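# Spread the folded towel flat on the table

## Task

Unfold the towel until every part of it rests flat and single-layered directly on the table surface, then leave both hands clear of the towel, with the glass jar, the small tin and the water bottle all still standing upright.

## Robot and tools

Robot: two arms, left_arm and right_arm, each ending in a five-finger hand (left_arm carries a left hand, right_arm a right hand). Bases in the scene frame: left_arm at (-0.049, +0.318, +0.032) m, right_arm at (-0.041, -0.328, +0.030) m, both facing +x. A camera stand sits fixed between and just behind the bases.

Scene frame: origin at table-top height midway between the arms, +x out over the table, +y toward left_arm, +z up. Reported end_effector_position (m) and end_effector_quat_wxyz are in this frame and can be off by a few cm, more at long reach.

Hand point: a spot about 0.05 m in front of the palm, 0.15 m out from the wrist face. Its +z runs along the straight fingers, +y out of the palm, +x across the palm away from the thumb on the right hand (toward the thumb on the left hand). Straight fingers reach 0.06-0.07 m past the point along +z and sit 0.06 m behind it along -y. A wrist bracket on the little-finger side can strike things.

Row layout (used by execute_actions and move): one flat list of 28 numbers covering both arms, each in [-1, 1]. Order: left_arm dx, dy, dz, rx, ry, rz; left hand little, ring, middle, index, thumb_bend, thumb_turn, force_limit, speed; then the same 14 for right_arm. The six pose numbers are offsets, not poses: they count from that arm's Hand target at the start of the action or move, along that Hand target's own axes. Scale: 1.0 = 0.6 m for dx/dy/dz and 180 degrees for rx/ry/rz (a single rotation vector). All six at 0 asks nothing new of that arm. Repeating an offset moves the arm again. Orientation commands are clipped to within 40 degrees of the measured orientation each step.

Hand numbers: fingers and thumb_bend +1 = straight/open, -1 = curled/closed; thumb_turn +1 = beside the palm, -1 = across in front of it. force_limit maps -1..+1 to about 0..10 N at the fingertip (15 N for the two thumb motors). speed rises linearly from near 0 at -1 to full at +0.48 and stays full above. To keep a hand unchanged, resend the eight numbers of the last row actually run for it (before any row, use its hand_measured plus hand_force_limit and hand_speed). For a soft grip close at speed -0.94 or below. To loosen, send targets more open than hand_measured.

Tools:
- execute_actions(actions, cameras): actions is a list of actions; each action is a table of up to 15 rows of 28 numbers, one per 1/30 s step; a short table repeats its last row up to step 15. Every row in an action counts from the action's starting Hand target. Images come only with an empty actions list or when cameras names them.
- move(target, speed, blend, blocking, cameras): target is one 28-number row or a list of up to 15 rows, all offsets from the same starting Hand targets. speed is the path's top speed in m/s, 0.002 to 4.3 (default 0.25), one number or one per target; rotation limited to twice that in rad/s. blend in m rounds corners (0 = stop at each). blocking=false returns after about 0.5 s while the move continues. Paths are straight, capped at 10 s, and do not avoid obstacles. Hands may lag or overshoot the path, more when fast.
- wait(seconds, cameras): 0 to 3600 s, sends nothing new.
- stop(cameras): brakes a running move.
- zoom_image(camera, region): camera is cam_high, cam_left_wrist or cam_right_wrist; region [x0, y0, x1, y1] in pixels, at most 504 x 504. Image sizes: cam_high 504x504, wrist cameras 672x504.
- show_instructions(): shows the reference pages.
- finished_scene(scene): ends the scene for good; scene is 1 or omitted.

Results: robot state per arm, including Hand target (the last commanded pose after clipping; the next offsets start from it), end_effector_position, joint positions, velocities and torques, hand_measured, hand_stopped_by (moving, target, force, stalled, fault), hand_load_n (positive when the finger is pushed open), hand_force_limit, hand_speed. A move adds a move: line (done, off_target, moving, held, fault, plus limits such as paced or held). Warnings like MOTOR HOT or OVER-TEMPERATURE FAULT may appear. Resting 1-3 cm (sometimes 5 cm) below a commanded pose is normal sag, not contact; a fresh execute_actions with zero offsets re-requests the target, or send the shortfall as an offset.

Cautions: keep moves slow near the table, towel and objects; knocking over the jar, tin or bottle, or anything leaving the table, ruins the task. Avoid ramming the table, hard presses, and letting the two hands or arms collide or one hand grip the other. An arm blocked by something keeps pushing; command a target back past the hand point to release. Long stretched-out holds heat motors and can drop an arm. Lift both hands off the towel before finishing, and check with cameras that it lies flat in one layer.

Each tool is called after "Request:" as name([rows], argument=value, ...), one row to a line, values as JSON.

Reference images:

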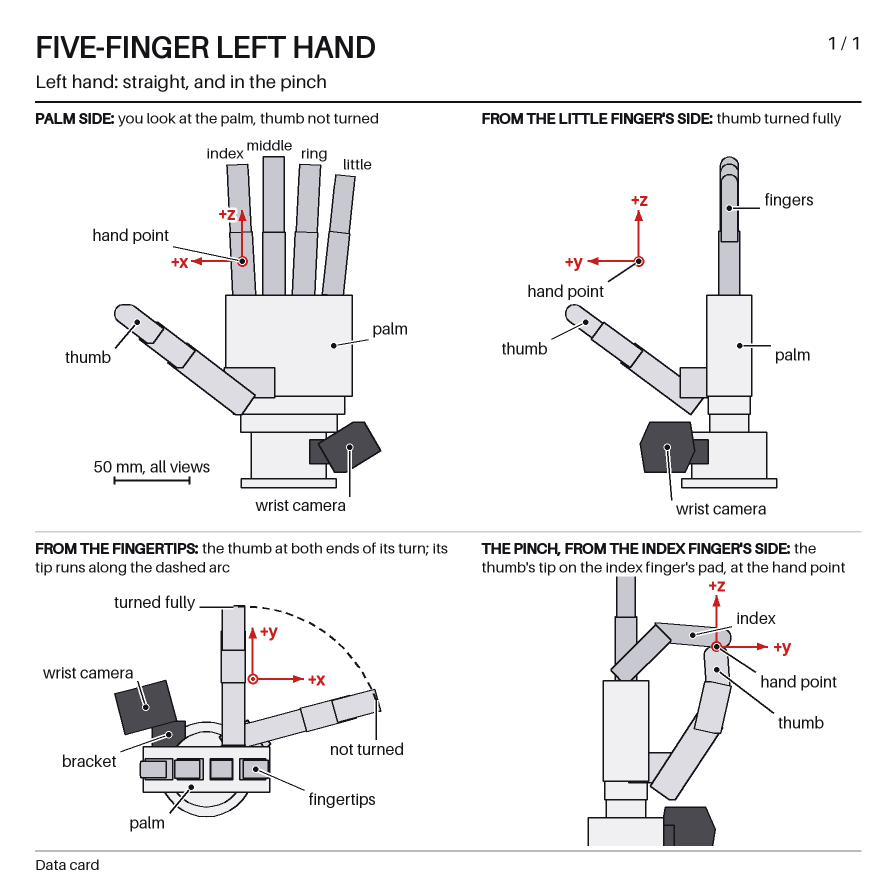

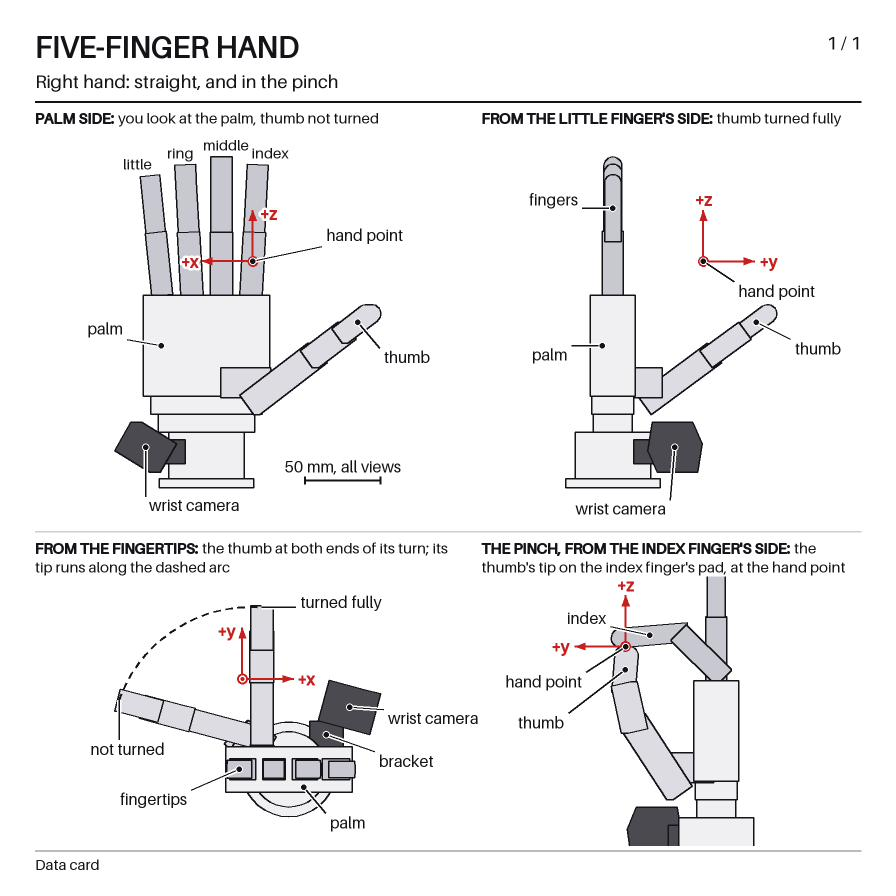

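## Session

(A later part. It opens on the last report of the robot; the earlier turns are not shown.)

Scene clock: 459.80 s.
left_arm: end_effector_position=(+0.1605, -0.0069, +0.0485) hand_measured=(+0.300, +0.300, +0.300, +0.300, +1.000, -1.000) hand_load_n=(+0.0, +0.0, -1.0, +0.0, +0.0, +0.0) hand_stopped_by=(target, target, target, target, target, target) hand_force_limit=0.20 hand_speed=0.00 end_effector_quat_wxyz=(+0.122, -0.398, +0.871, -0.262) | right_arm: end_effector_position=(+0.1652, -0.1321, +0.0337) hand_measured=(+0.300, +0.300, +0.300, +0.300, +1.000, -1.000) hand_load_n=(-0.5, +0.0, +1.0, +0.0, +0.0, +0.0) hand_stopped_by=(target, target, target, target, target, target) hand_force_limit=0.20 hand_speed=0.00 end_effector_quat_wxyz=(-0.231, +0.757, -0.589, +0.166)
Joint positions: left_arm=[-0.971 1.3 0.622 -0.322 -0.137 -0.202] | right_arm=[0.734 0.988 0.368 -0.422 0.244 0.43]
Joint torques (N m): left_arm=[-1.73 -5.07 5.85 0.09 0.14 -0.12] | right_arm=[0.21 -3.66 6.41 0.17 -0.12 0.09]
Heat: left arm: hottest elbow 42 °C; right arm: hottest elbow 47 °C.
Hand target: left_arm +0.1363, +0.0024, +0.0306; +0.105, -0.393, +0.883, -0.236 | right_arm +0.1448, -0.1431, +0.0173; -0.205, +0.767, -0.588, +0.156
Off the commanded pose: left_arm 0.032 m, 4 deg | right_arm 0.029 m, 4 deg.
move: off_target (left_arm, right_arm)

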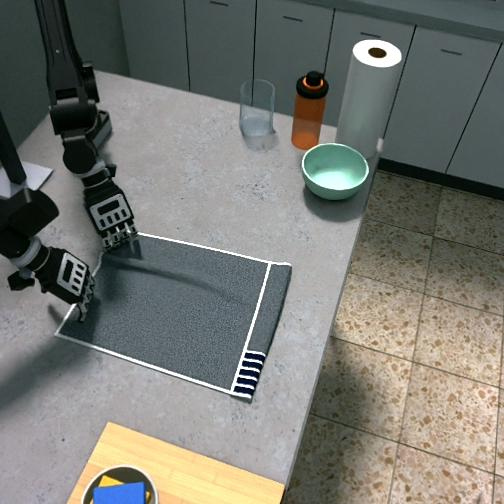

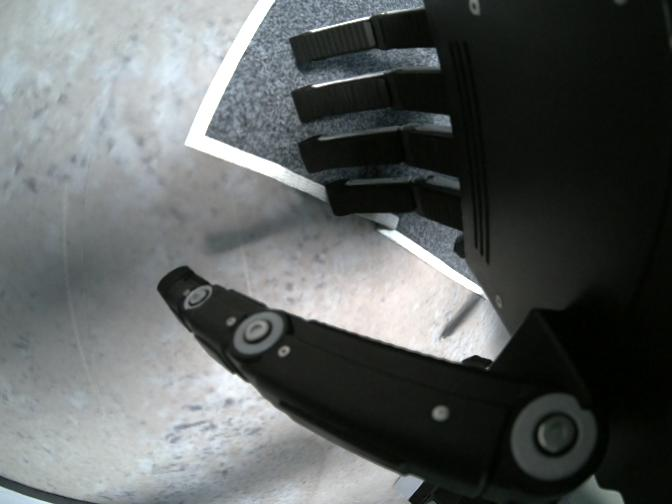

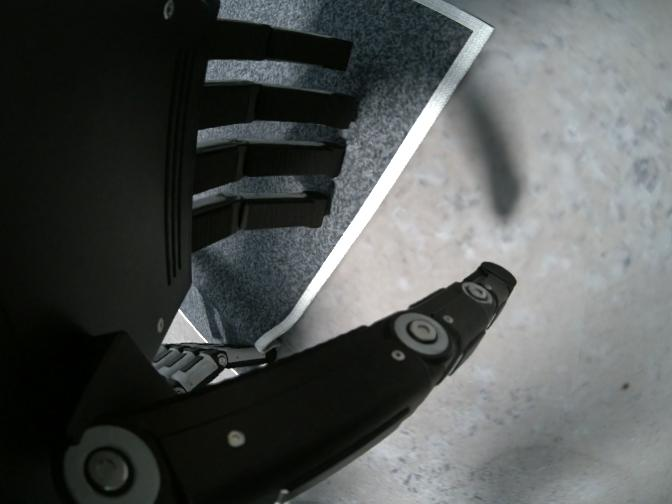

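Request:
move([
  [0,-0.0833,-0.1443,0,0,0,0.3,0.3,0.3,0.3,1,-1,0.2,0,0,-0.0942,-0.1631,0,0,0,0.3,0.3,0.3,0.3,1,-1,0.2,0],
  [-0.4332,-0.5153,0.1063,0,-0.1028,-0.178,0.3,0.3,0.3,0.3,1,-1,0.2,0,0.0565,-0.4913,0.086,0,0,0,0.3,0.3,0.3,0.3,1,-1,0.2,0],
], cameras=["all"], speed=[0.15,0.3], blend=0.03)

Request:
zoom_image(camera="cam_high", region=[30, 150, 360, 440])

Scene clock: 487.90 s.
left_arm: end_effector_position=(+0.5170, -0.0027, +0.1222) hand_measured=(+0.300, +0.300, +0.300, +0.300, +1.000, -1.000) hand_load_n=(+0.0, +0.0, +0.0, +0.0, +0.0, +0.0) hand_stopped_by=(target, target, target, target, target, target) hand_force_limit=0.20 hand_speed=0.00 end_effector_quat_wxyz=(+0.171, -0.647, +0.720, -0.183) | right_arm: end_effector_position=(+0.4030, -0.1100, +0.1042) hand_measured=(+0.300, +0.300, +0.300, +0.300, +1.000, -1.000) hand_load_n=(+0.0, +0.0, +0.0, +0.0, +0.0, +0.0) hand_stopped_by=(target, target, target, target, target, target) hand_force_limit=0.20 hand_speed=0.00 end_effector_quat_wxyz=(-0.188, +0.770, -0.592, +0.147)
Joint positions: left_arm=[-0.513 1.884 1.581 -0.797 -0.194 -0.343] | right_arm=[0.397 1.539 1.074 -0.63 0.072 0.129]
Joint torques (N m): left_arm=[0.67 -15.21 13.26 0.55 -0.47 -0.04] | right_arm=[-1.38 -13.1 14.49 1.24 -0.17 -0.03]
Heat: left arm: hottest elbow 38 °C; right arm: hottest elbow 42 °C.
Hand target: left_arm +0.5330, -0.0053, +0.1299; +0.175, -0.652, +0.712, -0.190 | right_arm +0.4254, -0.1027, +0.1189; -0.204, +0.767, -0.588, +0.156
Off the commanded pose: left_arm 0.018 m, 1 deg | right_arm 0.028 m, 2 deg.
move: off_target (left_arm, right_arm)

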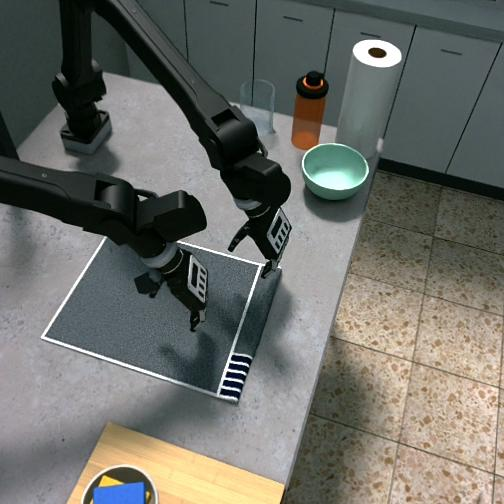

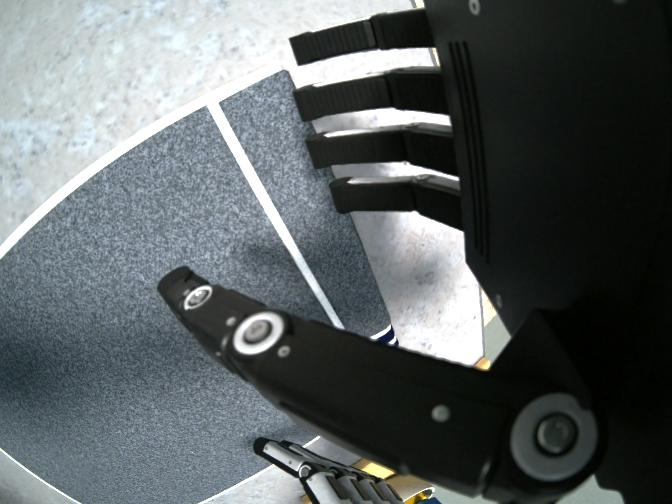

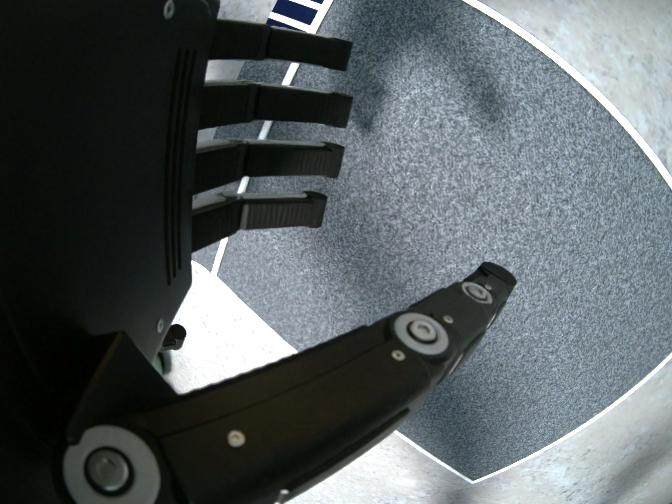

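Scaled by 1.527 from the camera's image (finer frame: 720x720).

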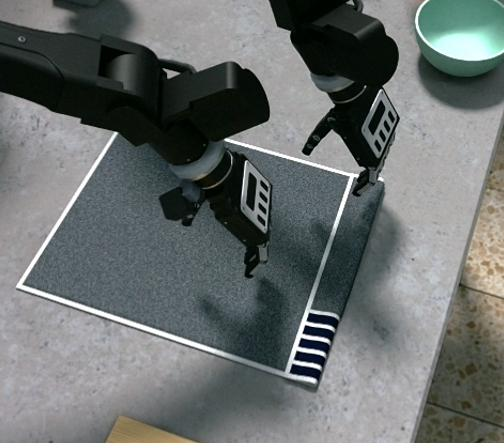

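Request:
move([
  [0.04,0.0742,0.0918,0,0,0,0.3,0.3,0.3,0.3,1,-1,0.2,0,0,0.0833,0.1443,0,0,0,0.3,0.3,0.3,0.3,1,-1,0.2,0],
], cameras=["all"], speed=0.08)

Request:
zoom_image(camera="cam_high", region=[30, 150, 360, 440])

Request:
zoom_image(camera="cam_left_wrist", region=[100, 0, 490, 420])

Scene clock: 497.47 s.
left_arm: end_effector_position=(+0.5218, -0.0182, +0.0683) hand_measured=(+0.300, +0.300, +0.300, +0.300, +1.000, -1.000) hand_load_n=(+0.0, +0.0, +0.0, +0.0, +0.0, +0.0) hand_stopped_by=(target, target, target, target, target, target) hand_force_limit=0.20 hand_speed=0.00 end_effector_quat_wxyz=(+0.176, -0.654, +0.711, -0.189) | right_arm: end_effector_position=(+0.4298, -0.0985, +0.0339) hand_measured=(+0.300, +0.300, +0.300, +0.300, +1.000, -1.000) hand_load_n=(+0.0, +0.0, -0.5, +0.0, +0.0, +0.0) hand_stopped_by=(target, target, target, target, target, target) hand_force_limit=0.20 hand_speed=0.00 end_effector_quat_wxyz=(-0.214, +0.763, -0.587, +0.162)
Joint positions: left_arm=[-0.533 1.953 1.532 -0.669 -0.214 -0.382] | right_arm=[0.397 1.68 1.017 -0.369 0.072 0.128]
Joint torques (N m): left_arm=[-0.79 -15.74 9.28 1.48 -0.47 -0.05] | right_arm=[-1.32 -13.74 7.86 1.62 -0.17 -0.03]
Heat: left arm: hottest elbow 39 °C; right arm: hottest elbow 42 °C.
Hand target: left_arm +0.5198, -0.0282, +0.0597; -0.175, +0.652, -0.712, +0.190 | right_arm +0.4250, -0.1027, +0.0190; -0.204, +0.767, -0.588, +0.156
Off the commanded pose: left_arm 0.013 m, 0 deg | right_arm 0.016 m, 1 deg.
move: off_target (left_arm, right_arm)

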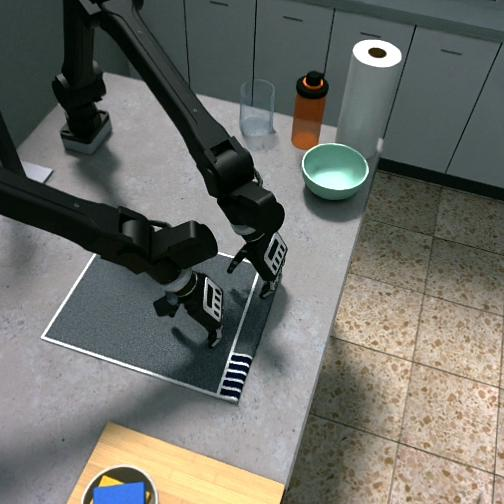

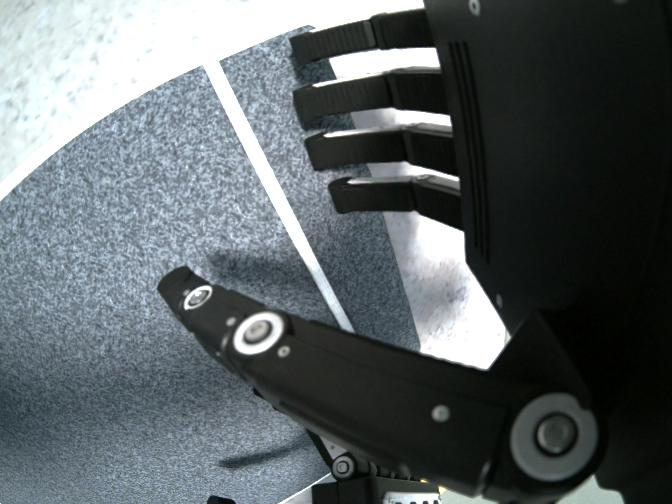

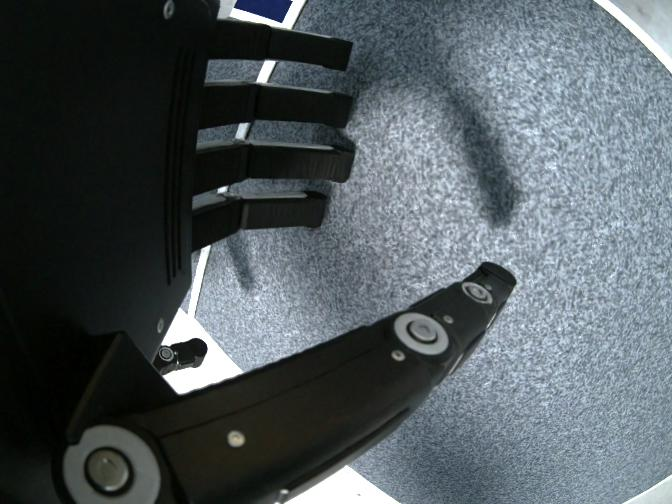

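Scaled by 1.527 from the camera's image (finer frame: 720x720).

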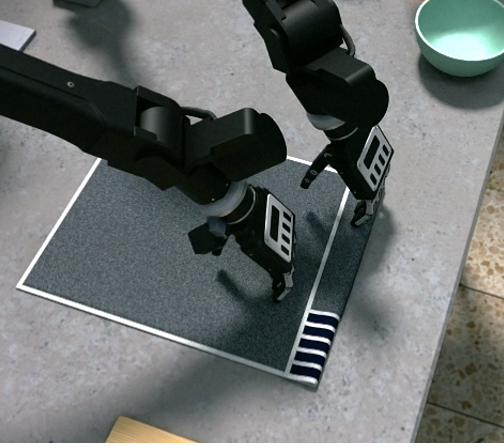

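Scaled by 1.200 from the camera's image (finer frame: 960x720).

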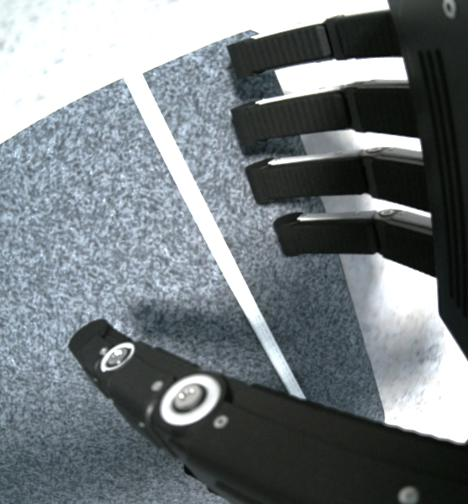

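Request:
move([
  [0.0017,0.0423,0.0333,0,0,0,0.3,0.3,0.3,0.3,1,-1,0.2,0,0,0,0,0,0,0,0.3,0.3,0.3,0.3,1,-1,0.2,0],
  [-0.0056,-0.0296,0.0748,0,0,0,0.3,0.3,0.3,0.3,1,-1,0.2,0,0,0,0,0,0,0,0.3,0.3,0.3,0.3,1,-1,0.2,0],
], cameras=["all"], speed=0.05)

Request:
zoom_image(camera="cam_high", region=[30, 150, 360, 440])

Request:
zoom_image(camera="cam_left_wrist", region=[100, 0, 490, 420])

Scene clock: 506.60 s.
left_arm: end_effector_position=(+0.5513, -0.0344, +0.0625) hand_measured=(+0.300, +0.300, +0.300, +0.300, +1.000, -1.000) hand_load_n=(+0.0, +0.0, -7.5, +0.0, +0.0, +0.0) hand_stopped_by=(target, target, target, target, target, target) hand_force_limit=0.20 hand_speed=0.00 end_effector_quat_wxyz=(+0.185, -0.646, +0.710, -0.211) | right_arm: end_effector_position=(+0.4298, -0.0985, +0.0339) hand_measured=(+0.300, +0.300, +0.300, +0.300, +1.000, -1.000) hand_load_n=(+0.5, +0.0, -0.5, +0.0, +0.0, +0.0) hand_stopped_by=(target, target, target, target, target, target) hand_force_limit=0.20 hand_speed=0.00 end_effector_quat_wxyz=(-0.214, +0.763, -0.587, +0.162)
Joint positions: left_arm=[-0.533 2.016 1.604 -0.629 -0.213 -0.366] | right_arm=[0.397 1.68 1.017 -0.369 0.072 0.128]
Joint torques (N m): left_arm=[1.38 -13.22 11 0.69 0.02 0.03] | right_arm=[-1.32 -13.8 7.86 1.62 -0.17 -0.02]
Heat: left arm: hottest elbow 38 °C; right arm: hottest elbow 42 °C.
Hand target: left_arm +0.5578, -0.0281, +0.0296; +0.175, -0.652, +0.712, -0.190 | right_arm +0.4250, -0.1027, +0.0190; -0.204, +0.767, -0.588, +0.156
Off the commanded pose: left_arm 0.034 m, 3 deg | right_arm 0.016 m, 1 deg.
move: off_target (left_arm)

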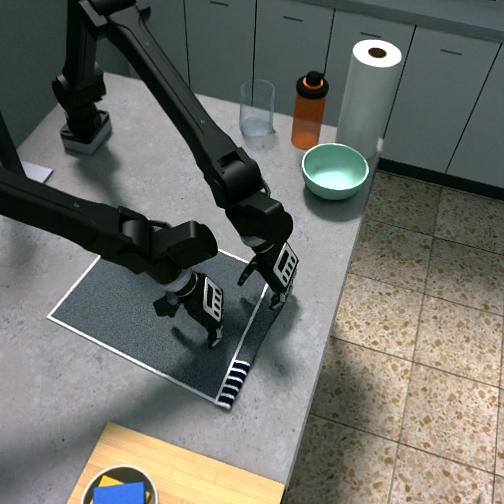

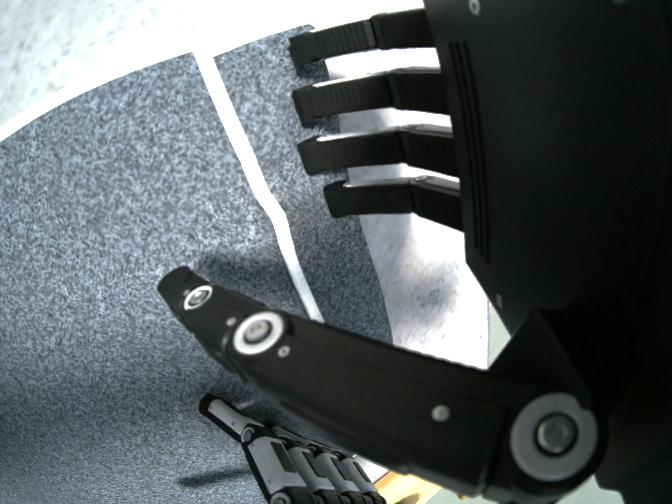

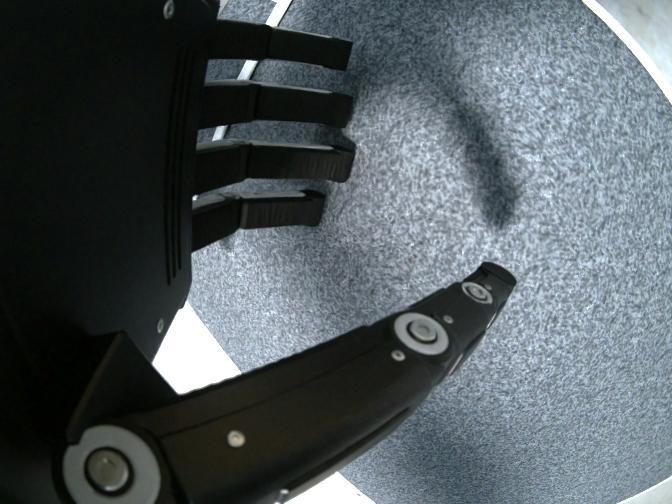

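Scaled by 1.527 from the camera's image (finer frame: 720x720).

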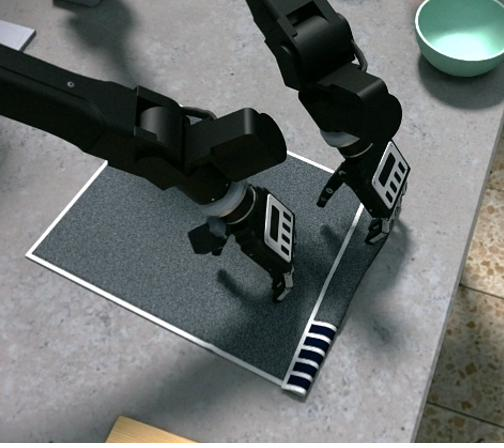

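Scaled by 1.200 from the camera's image (finer frame: 960x720).

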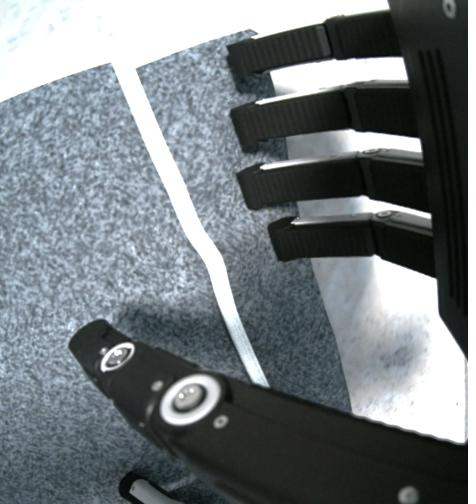

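Request:
move([
  [0.0073,0.0719,-0.0415,0,0,0,0.3,0.3,0.3,0.3,1,-1,0.2,0,0,0,0,0,0,0,0.3,0.3,0.3,0.3,1,-1,0.2,0],
  [0.0073,-0.03,-0.218,0,0,0,0.3,0.3,0.3,0.3,1,-1,0.2,0,0,-0.0833,-0.1443,0,0,0,0.3,0.3,0.3,0.3,1,-1,0.2,0],
], cameras=["all"], speed=[0.05,0.12])

Request:
zoom_image(camera="cam_high", region=[30, 150, 360, 440])

Scene clock: 525.60 s.
left_arm: end_effector_position=(+0.5021, -0.0113, +0.1315) hand_measured=(+0.300, +0.300, +0.300, +0.300, +1.000, -1.000) hand_load_n=(+0.0, +0.0, +0.0, +0.0, +0.0, +0.5) hand_stopped_by=(target, target, target, target, target, target) hand_force_limit=0.20 hand_speed=0.00 end_effector_quat_wxyz=(+0.172, -0.659, +0.712, -0.171) | right_arm: end_effector_position=(+0.4054, -0.1089, +0.0943) hand_measured=(+0.300, +0.300, +0.300, +0.300, +1.000, -1.000) hand_load_n=(+0.0, +0.0, +0.0, +0.0, +0.0, +0.0) hand_stopped_by=(target, target, target, target, target, target) hand_force_limit=0.20 hand_speed=0.00 end_effector_quat_wxyz=(-0.183, +0.772, -0.592, +0.144)
Joint positions: left_arm=[-0.541 1.867 1.586 -0.849 -0.223 -0.398] | right_arm=[0.397 1.565 1.078 -0.619 0.072 0.128]
Joint torques (N m): left_arm=[-0.91 -16.79 12.93 0.44 -0.32 0.02] | right_arm=[-1.2 -15.79 14.06 0.8 -0.12 -0.03]
Heat: left arm: hottest elbow 38 °C; right arm: hottest elbow 41 °C.
Hand target: left_arm +0.5079, -0.0283, +0.1522; -0.175, +0.652, -0.712, +0.190 | right_arm +0.4254, -0.1027, +0.1188; -0.204, +0.767, -0.588, +0.156
Off the commanded pose: left_arm 0.027 m, 2 deg | right_arm 0.032 m, 3 deg.
move: off_target (left_arm, right_arm)

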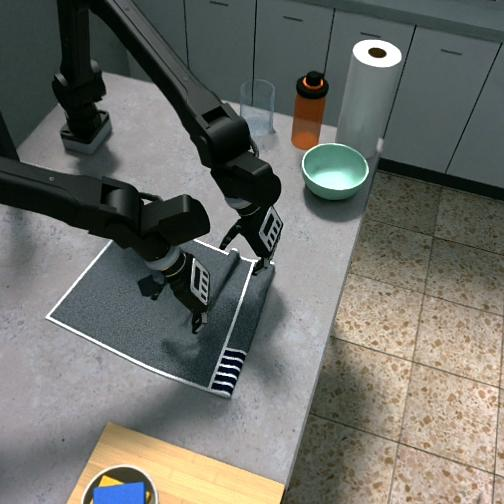

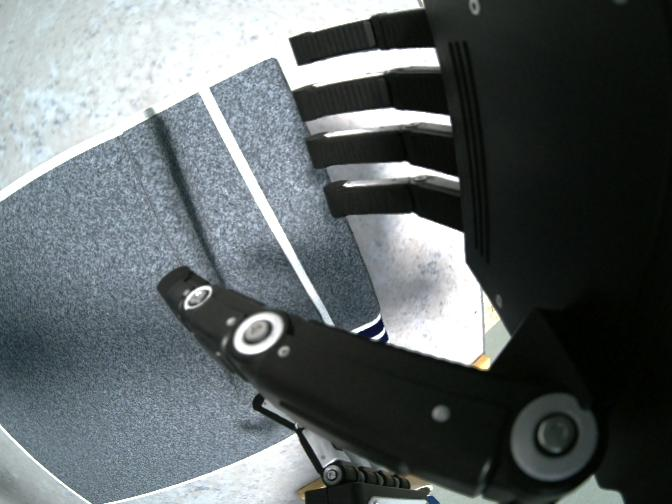

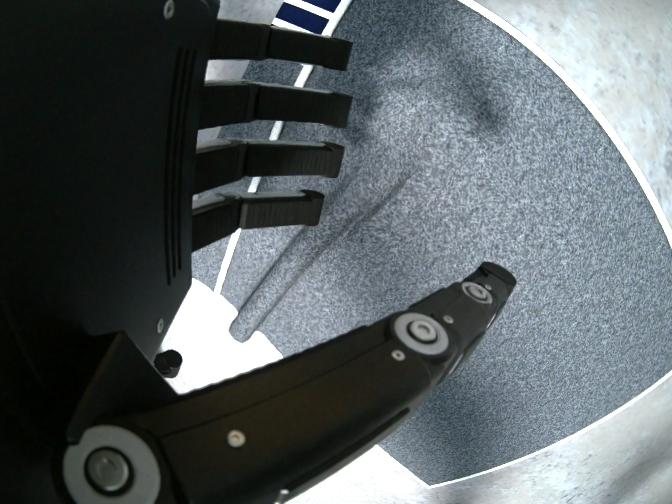

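Scaled by 1.527 from the camera's image (finer frame: 720x720).

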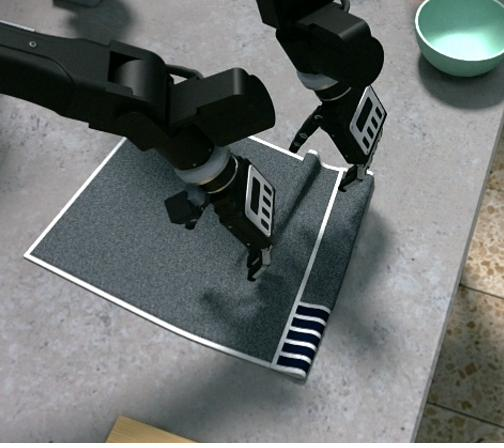

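Request:
move([
  [-0.0827,0.025,0.086,0.1664,0.0398,0.0398,-1,-1,0.3,0.3,0.7,-1,0.2,0,0.1277,-0.1438,0.1193,0.1667,0,0,-1,-1,0.3,0.3,0.7,-1,0.2,0],
], cameras=["all"], speed=0.15)

Request:
zoom_image(camera="cam_high", region=[30, 150, 360, 440])

Scene clock: 549.37 s.
left_arm: end_effector_position=(+0.5171, +0.0129, +0.0888) hand_measured=(-1.000, -1.000, +0.300, +0.300, +0.700, -1.000) hand_load_n=(+0.0, +0.0, +0.0, +0.0, +0.0, +0.0) hand_stopped_by=(target, target, target, target, target, target) hand_force_limit=0.20 hand_speed=0.00 end_effector_quat_wxyz=(+0.296, -0.528, +0.695, -0.388) | right_arm: end_effector_position=(+0.5522, -0.1445, +0.1090) hand_measured=(-1.000, -1.000, +0.300, +0.300, +0.700, -1.000) hand_load_n=(+0.0, +0.5, +0.0, +0.0, +0.0, +0.0) hand_stopped_by=(target, target, target, target, target, target) hand_force_limit=0.20 hand_speed=0.00 end_effector_quat_wxyz=(-0.399, +0.686, -0.528, +0.303)
Joint positions: left_arm=[-0.508 1.731 1.038 0.13 -0.189 -0.116] | right_arm=[0.235 1.649 0.975 0.152 -0.017 -0.004]
Joint torques (N m): left_arm=[1.44 -14.56 8.55 2.25 -0.13 0.15] | right_arm=[-1.38 -14.45 8.77 2.47 -0.22 -0.04]
Heat: left arm: hottest elbow 42 °C; right arm: hottest elbow 46 °C.
Hand target: left_arm +0.5251, +0.0201, +0.1001; +0.305, -0.527, +0.687, -0.397 | right_arm +0.5519, -0.1479, +0.0995; -0.396, +0.688, -0.527, +0.303
Off the commanded pose: left_arm 0.015 m, 2 deg | right_arm 0.010 m, 0 deg.
move: off_target (left_arm)

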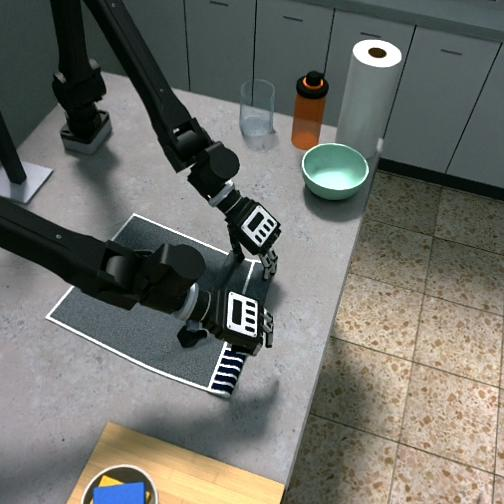

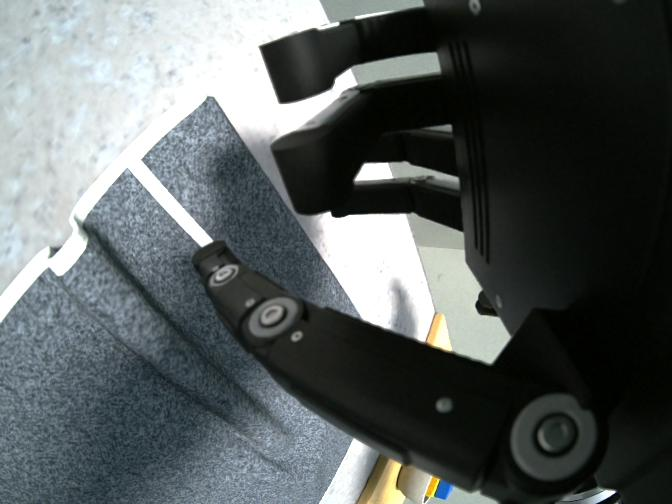

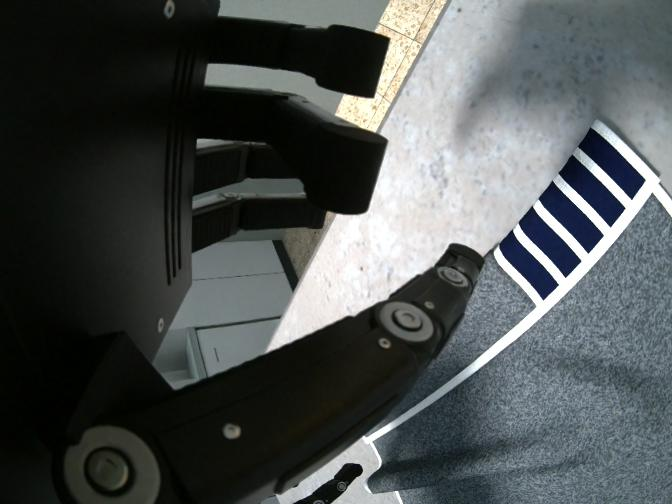

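Scaled by 1.527 from the camera's image (finer frame: 720x720).

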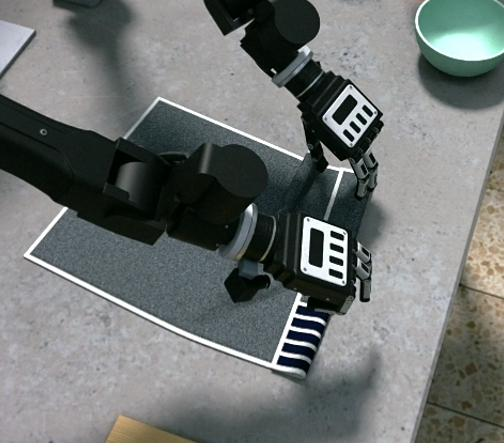

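Request:
move([
  [0.0083,0.0525,0.009,0,0,0,-1,-1,0.1,0.1,0.6,-1,0.2,0,0.0227,0.1102,-0.0908,0,0,0,-1,-1,0.1,0.1,0.6,-1,0.2,0],
], cameras=["all"], speed=0.12)

Request:
zoom_image(camera="cam_high", region=[30, 150, 360, 440])

Scene clock: 567.10 s.
left_arm: end_effector_position=(+0.5107, +0.0174, +0.0766) hand_measured=(-1.000, -1.000, +0.100, +0.100, +0.600, -1.000) hand_load_n=(+0.0, +0.0, +0.0, +0.0, +0.0, +0.0) hand_stopped_by=(target, target, target, target, target, target) hand_force_limit=0.20 hand_speed=0.00 end_effector_quat_wxyz=(+0.303, -0.526, +0.688, -0.397) | right_arm: end_effector_position=(+0.4764, -0.1786, +0.0616) hand_measured=(-1.000, -1.000, +0.100, +0.100, +0.600, -1.000) hand_load_n=(+0.0, +0.0, +0.0, +0.0, +0.0, +0.0) hand_stopped_by=(target, target, target, target, target, target) hand_force_limit=0.20 hand_speed=0.00 end_effector_quat_wxyz=(-0.389, +0.692, -0.532, +0.294)
Joint positions: left_arm=[-0.508 1.737 0.984 0.217 -0.194 -0.115] | right_arm=[0.198 1.568 0.722 0.293 -0.05 -0.023]
Joint torques (N m): left_arm=[0.56 -11.93 8.16 2.37 -0.39 0.06] | right_arm=[-1.61 -14.8 7.64 2.43 -0.24 -0.04]
Heat: left arm: hottest elbow 39 °C; right arm: hottest elbow 43 °C.
Hand target: left_arm +0.5131, +0.0182, +0.0700; +0.305, -0.527, +0.688, -0.396 | right_arm +0.4779, -0.1820, +0.0698; -0.396, +0.688, -0.527, +0.303
Off the commanded pose: left_arm 0.007 m, 0 deg | right_arm 0.009 m, 1 deg.
move: done

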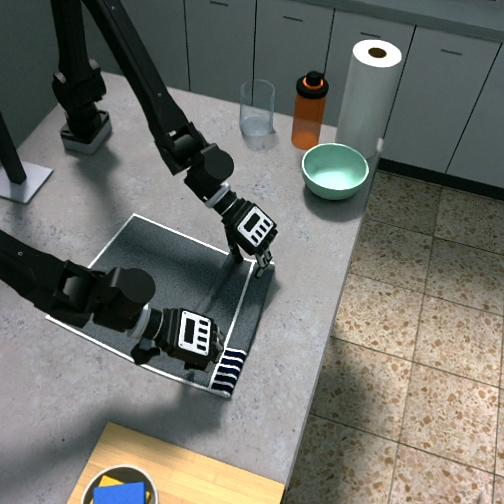

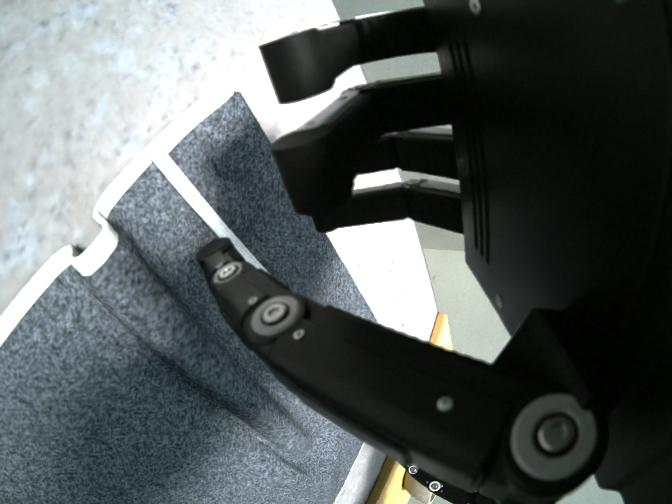

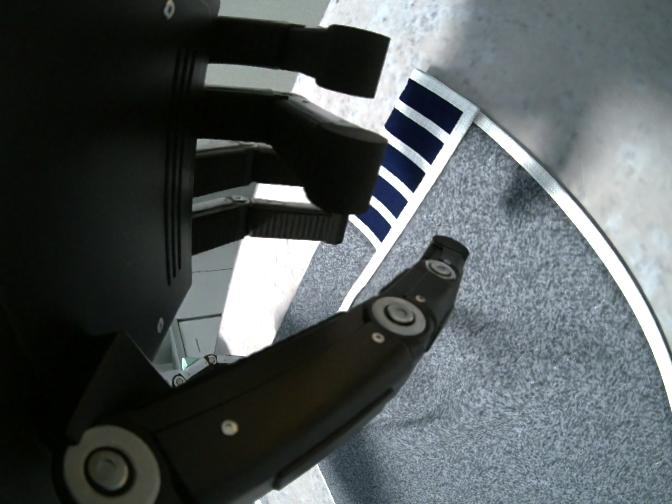

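Scaled by 1.527 from the camera's image (finer frame: 720x720).

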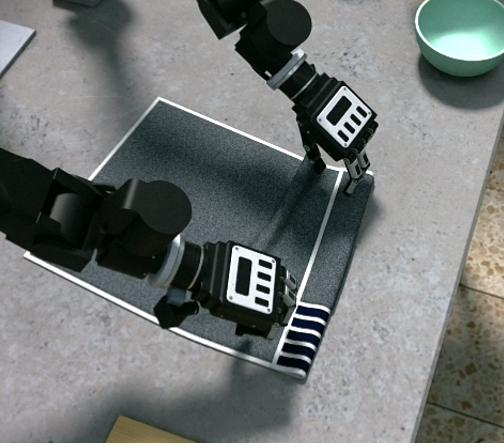

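Request:
move([
  [0,0,0,0,0,0,-1,-1,0.0,0.0,0.6,-1,0.2,0,0.0574,-0.0104,0.0181,0,0,0,-1,-1,0.0,0.0,0.6,-1,0.2,0],
  [0.0026,0.0741,0.0317,0,0,0,-1,-1,0.0,0.0,0.6,-1,0.2,0,0.0574,0.0618,0.0598,0,0,0,-1,-1,0.0,0.0,0.6,-1,0.2,0],
], cameras=["all"], speed=0.08)

Request:
zoom_image(camera="cam_high", region=[30, 150, 360, 440])

Scene clock: 585.80 s.
left_arm: end_effector_position=(+0.5142, +0.0170, +0.0472) hand_measured=(-1.000, -1.000, +0.000, +0.000, +0.600, -1.000) hand_load_n=(+0.0, +0.0, -3.0, +0.0, +0.0, +0.0) hand_stopped_by=(target, target, target, target, target, target) hand_force_limit=0.20 hand_speed=0.00 end_effector_quat_wxyz=(+0.312, -0.523, +0.678, -0.411) | right_arm: end_effector_position=(+0.4950, -0.2107, +0.0229) hand_measured=(-1.000, -1.000, +0.000, +0.000, +0.600, -1.000) hand_load_n=(+0.0, +0.0, +0.0, +0.0, +0.0, +0.0) hand_stopped_by=(target, target, target, target, target, target) hand_force_limit=0.20 hand_speed=0.00 end_effector_quat_wxyz=(-0.395, +0.688, -0.530, +0.300)
Joint positions: left_arm=[-0.508 1.806 0.951 0.358 -0.201 -0.115] | right_arm=[0.113 1.699 0.722 0.439 -0.12 -0.065]
Joint torques (N m): left_arm=[0.03 -10.46 6.76 1.95 -0.32 0.02] | right_arm=[-1.2 -12.69 7.97 2.44 -0.25 -0.04]
Heat: left arm: hottest elbow 39 °C; right arm: hottest elbow 41 °C.
Hand target: left_arm +0.5070, +0.0183, +0.0219; +0.305, -0.527, +0.688, -0.396 | right_arm +0.4988, -0.2120, +0.0197; -0.396, +0.688, -0.527, +0.303
Off the commanded pose: left_arm 0.026 m, 2 deg | right_arm 0.005 m, 0 deg.
move: off_target (left_arm)

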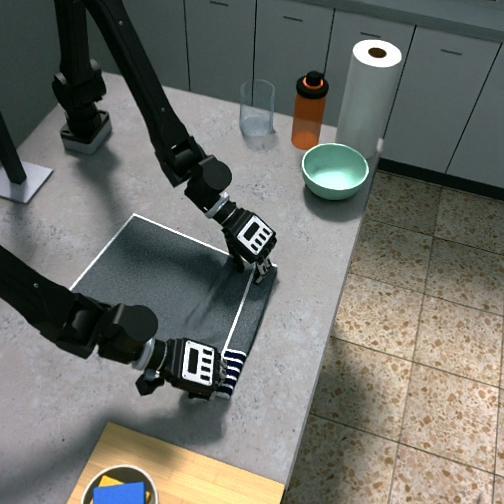

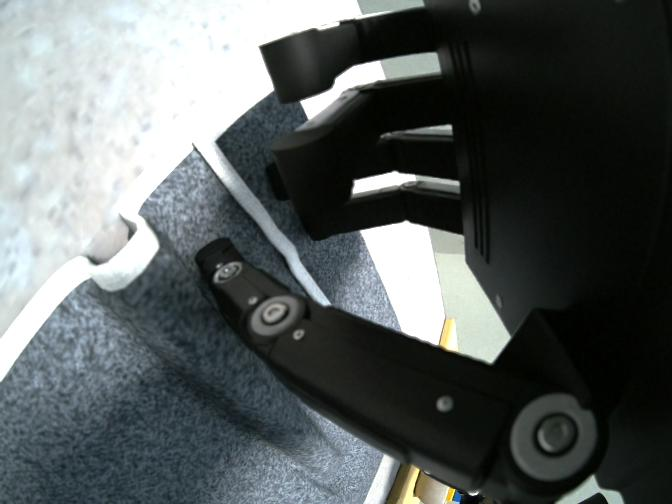

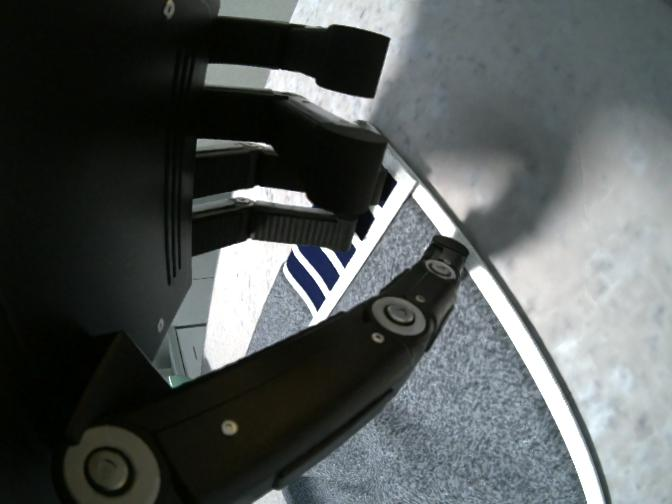

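Scaled by 1.527 from the camera's image (finer frame: 720x720).

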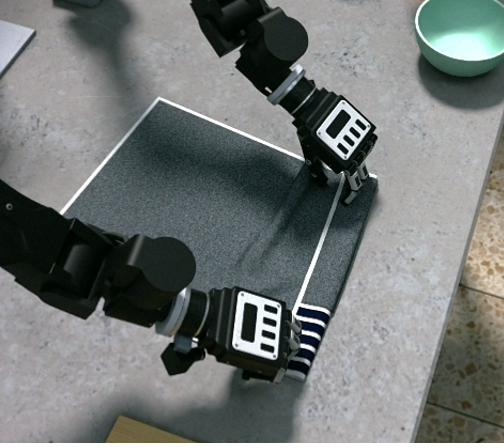

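Request:
move([
  [0,0,0,0,0,0,-1,-1,0.0,0.0,0.6,-1,0.2,0,-0.0302,-0.0467,0.0143,0,0,0,-1,-1,0.1,0.1,0.6,-1,0.2,0],
  [0,0,0,0,0,0,-1,-1,0.0,0.0,0.6,-1,0.2,0,-0.0302,-0.0063,0.0377,0,0,0,-1,-1,0.1,0.1,0.6,-1,0.2,0],
], cameras=["cam_high","cam_right_wrist"], speed=0.08)

Request:
zoom_image(camera="cam_high", region=[30, 150, 360, 440])

Scene clock: 596.17 s.
left_arm: end_effector_position=(+0.5142, +0.0170, +0.0472) hand_measured=(-1.000, -1.000, +0.000, +0.000, +0.600, -1.000) hand_load_n=(+0.0, +0.0, -3.0, +0.0, +0.0, +0.0) hand_stopped_by=(target, target, target, target, target, target) hand_force_limit=0.20 hand_speed=0.00 end_effector_quat_wxyz=(+0.312, -0.523, +0.678, -0.411) | right_arm: end_effector_position=(+0.5063, -0.1944, +0.0206) hand_measured=(-1.000, -1.000, +0.100, +0.100, +0.600, -1.000) hand_load_n=(+0.0, +0.0, -2.5, +0.0, +0.0, +0.0) hand_stopped_by=(target, target, target, target, target, target) hand_force_limit=0.20 hand_speed=0.00 end_effector_quat_wxyz=(-0.398, +0.686, -0.526, +0.307)
Joint positions: left_arm=[-0.508 1.806 0.951 0.358 -0.201 -0.115] | right_arm=[0.15 1.732 0.75 0.461 -0.085 -0.052]
Joint torques (N m): left_arm=[0.09 -10.46 6.68 1.95 -0.31 0.02] | right_arm=[-0.38 -11.28 9.94 1.88 0.03 0.08]
Heat: left arm: hottest elbow 38 °C; right arm: hottest elbow 40 °C.
Hand target: left_arm +0.5070, +0.0183, +0.0219; +0.305, -0.527, +0.688, -0.396 | right_arm +0.5148, -0.1889, +0.0115; -0.396, +0.688, -0.527, +0.303
Off the commanded pose: left_arm 0.026 m, 2 deg | right_arm 0.014 m, 1 deg.
move: off_target (right_arm)

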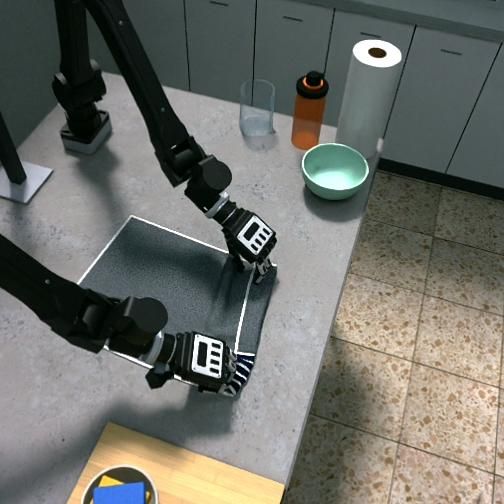

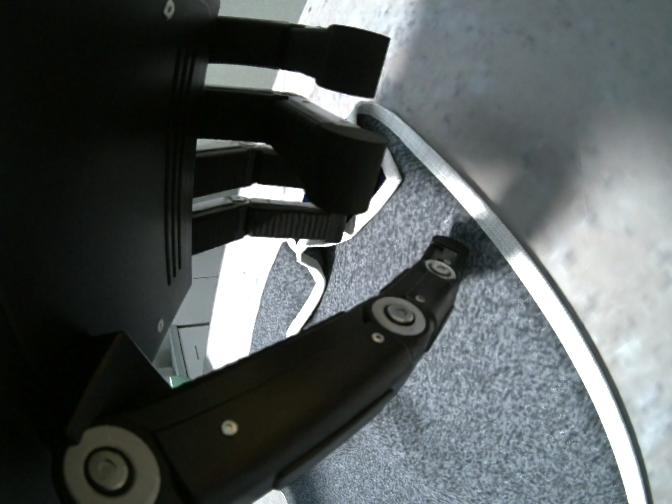

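Scaled by 1.527 from the camera's image (finer frame: 720x720).

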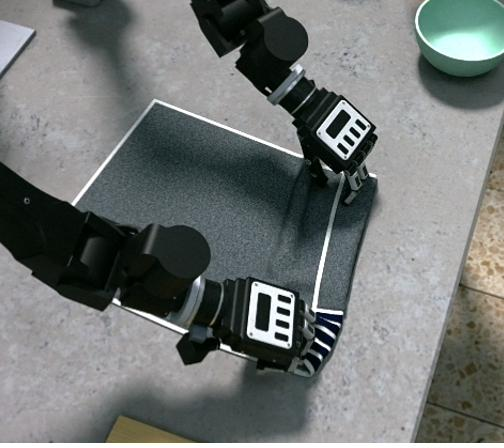

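Request:
move([
  [0,0,0,0,0,0,-1,-1,0.0,0.0,0.6,-1,0.2,0,0.0216,-0.046,0.0664,0,0,0,-1,-1,0.1,0.1,0.6,-1,0.2,0],
], cameras=["cam_high","cam_right_wrist"], speed=0.06)

Request:
zoom_image(camera="cam_high", region=[30, 150, 360, 440])

Scene clock: 605.30 s.
left_arm: end_effector_position=(+0.5142, +0.0170, +0.0472) hand_measured=(-1.000, -1.000, +0.000, +0.000, +0.600, -1.000) hand_load_n=(+0.0, +0.0, -2.5, +0.0, +0.0, +0.0) hand_stopped_by=(target, target, target, target, target, target) hand_force_limit=0.20 hand_speed=0.00 end_effector_quat_wxyz=(+0.312, -0.523, +0.678, -0.411) | right_arm: end_effector_position=(+0.5531, -0.1859, +0.0216) hand_measured=(-1.000, -1.000, +0.100, +0.100, +0.600, -1.000) hand_load_n=(+0.0, +0.0, -2.0, +0.0, -0.5, +0.0) hand_stopped_by=(target, target, target, target, target, target) hand_force_limit=0.20 hand_speed=0.00 end_effector_quat_wxyz=(-0.400, +0.687, -0.525, +0.304)
Joint positions: left_arm=[-0.508 1.806 0.951 0.358 -0.201 -0.115] | right_arm=[0.149 1.816 0.891 0.404 -0.095 -0.052]
Joint torques (N m): left_arm=[0.03 -10.29 6.72 1.94 -0.32 0.02] | right_arm=[-1.67 -13.8 10.99 1.31 -0.2 0]
Heat: left arm: hottest elbow 38 °C; right arm: hottest elbow 40 °C.
Hand target: left_arm +0.5070, +0.0183, +0.0219; +0.304, -0.527, +0.688, -0.396 | right_arm +0.5648, -0.1888, +0.0153; -0.396, +0.688, -0.527, +0.303
Off the commanded pose: left_arm 0.026 m, 2 deg | right_arm 0.014 m, 1 deg.
move: off_target (right_arm)

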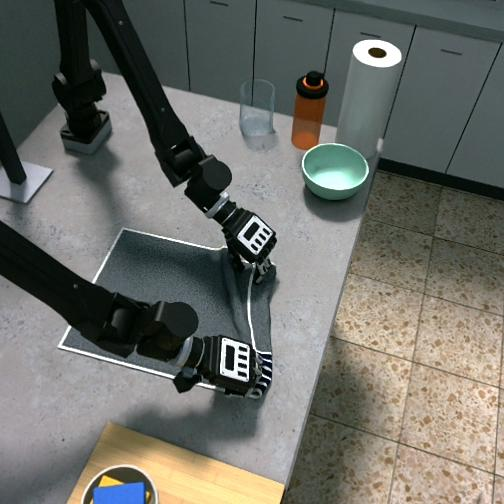

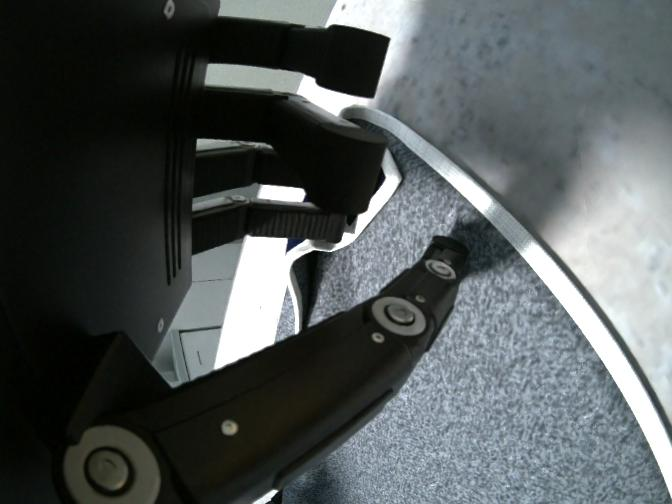

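Scaled by 1.527 from the camera's image (finer frame: 720x720).

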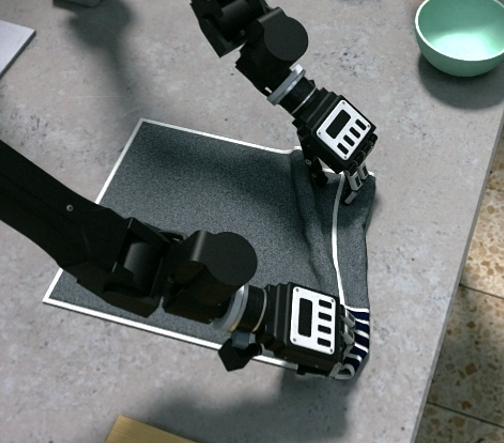

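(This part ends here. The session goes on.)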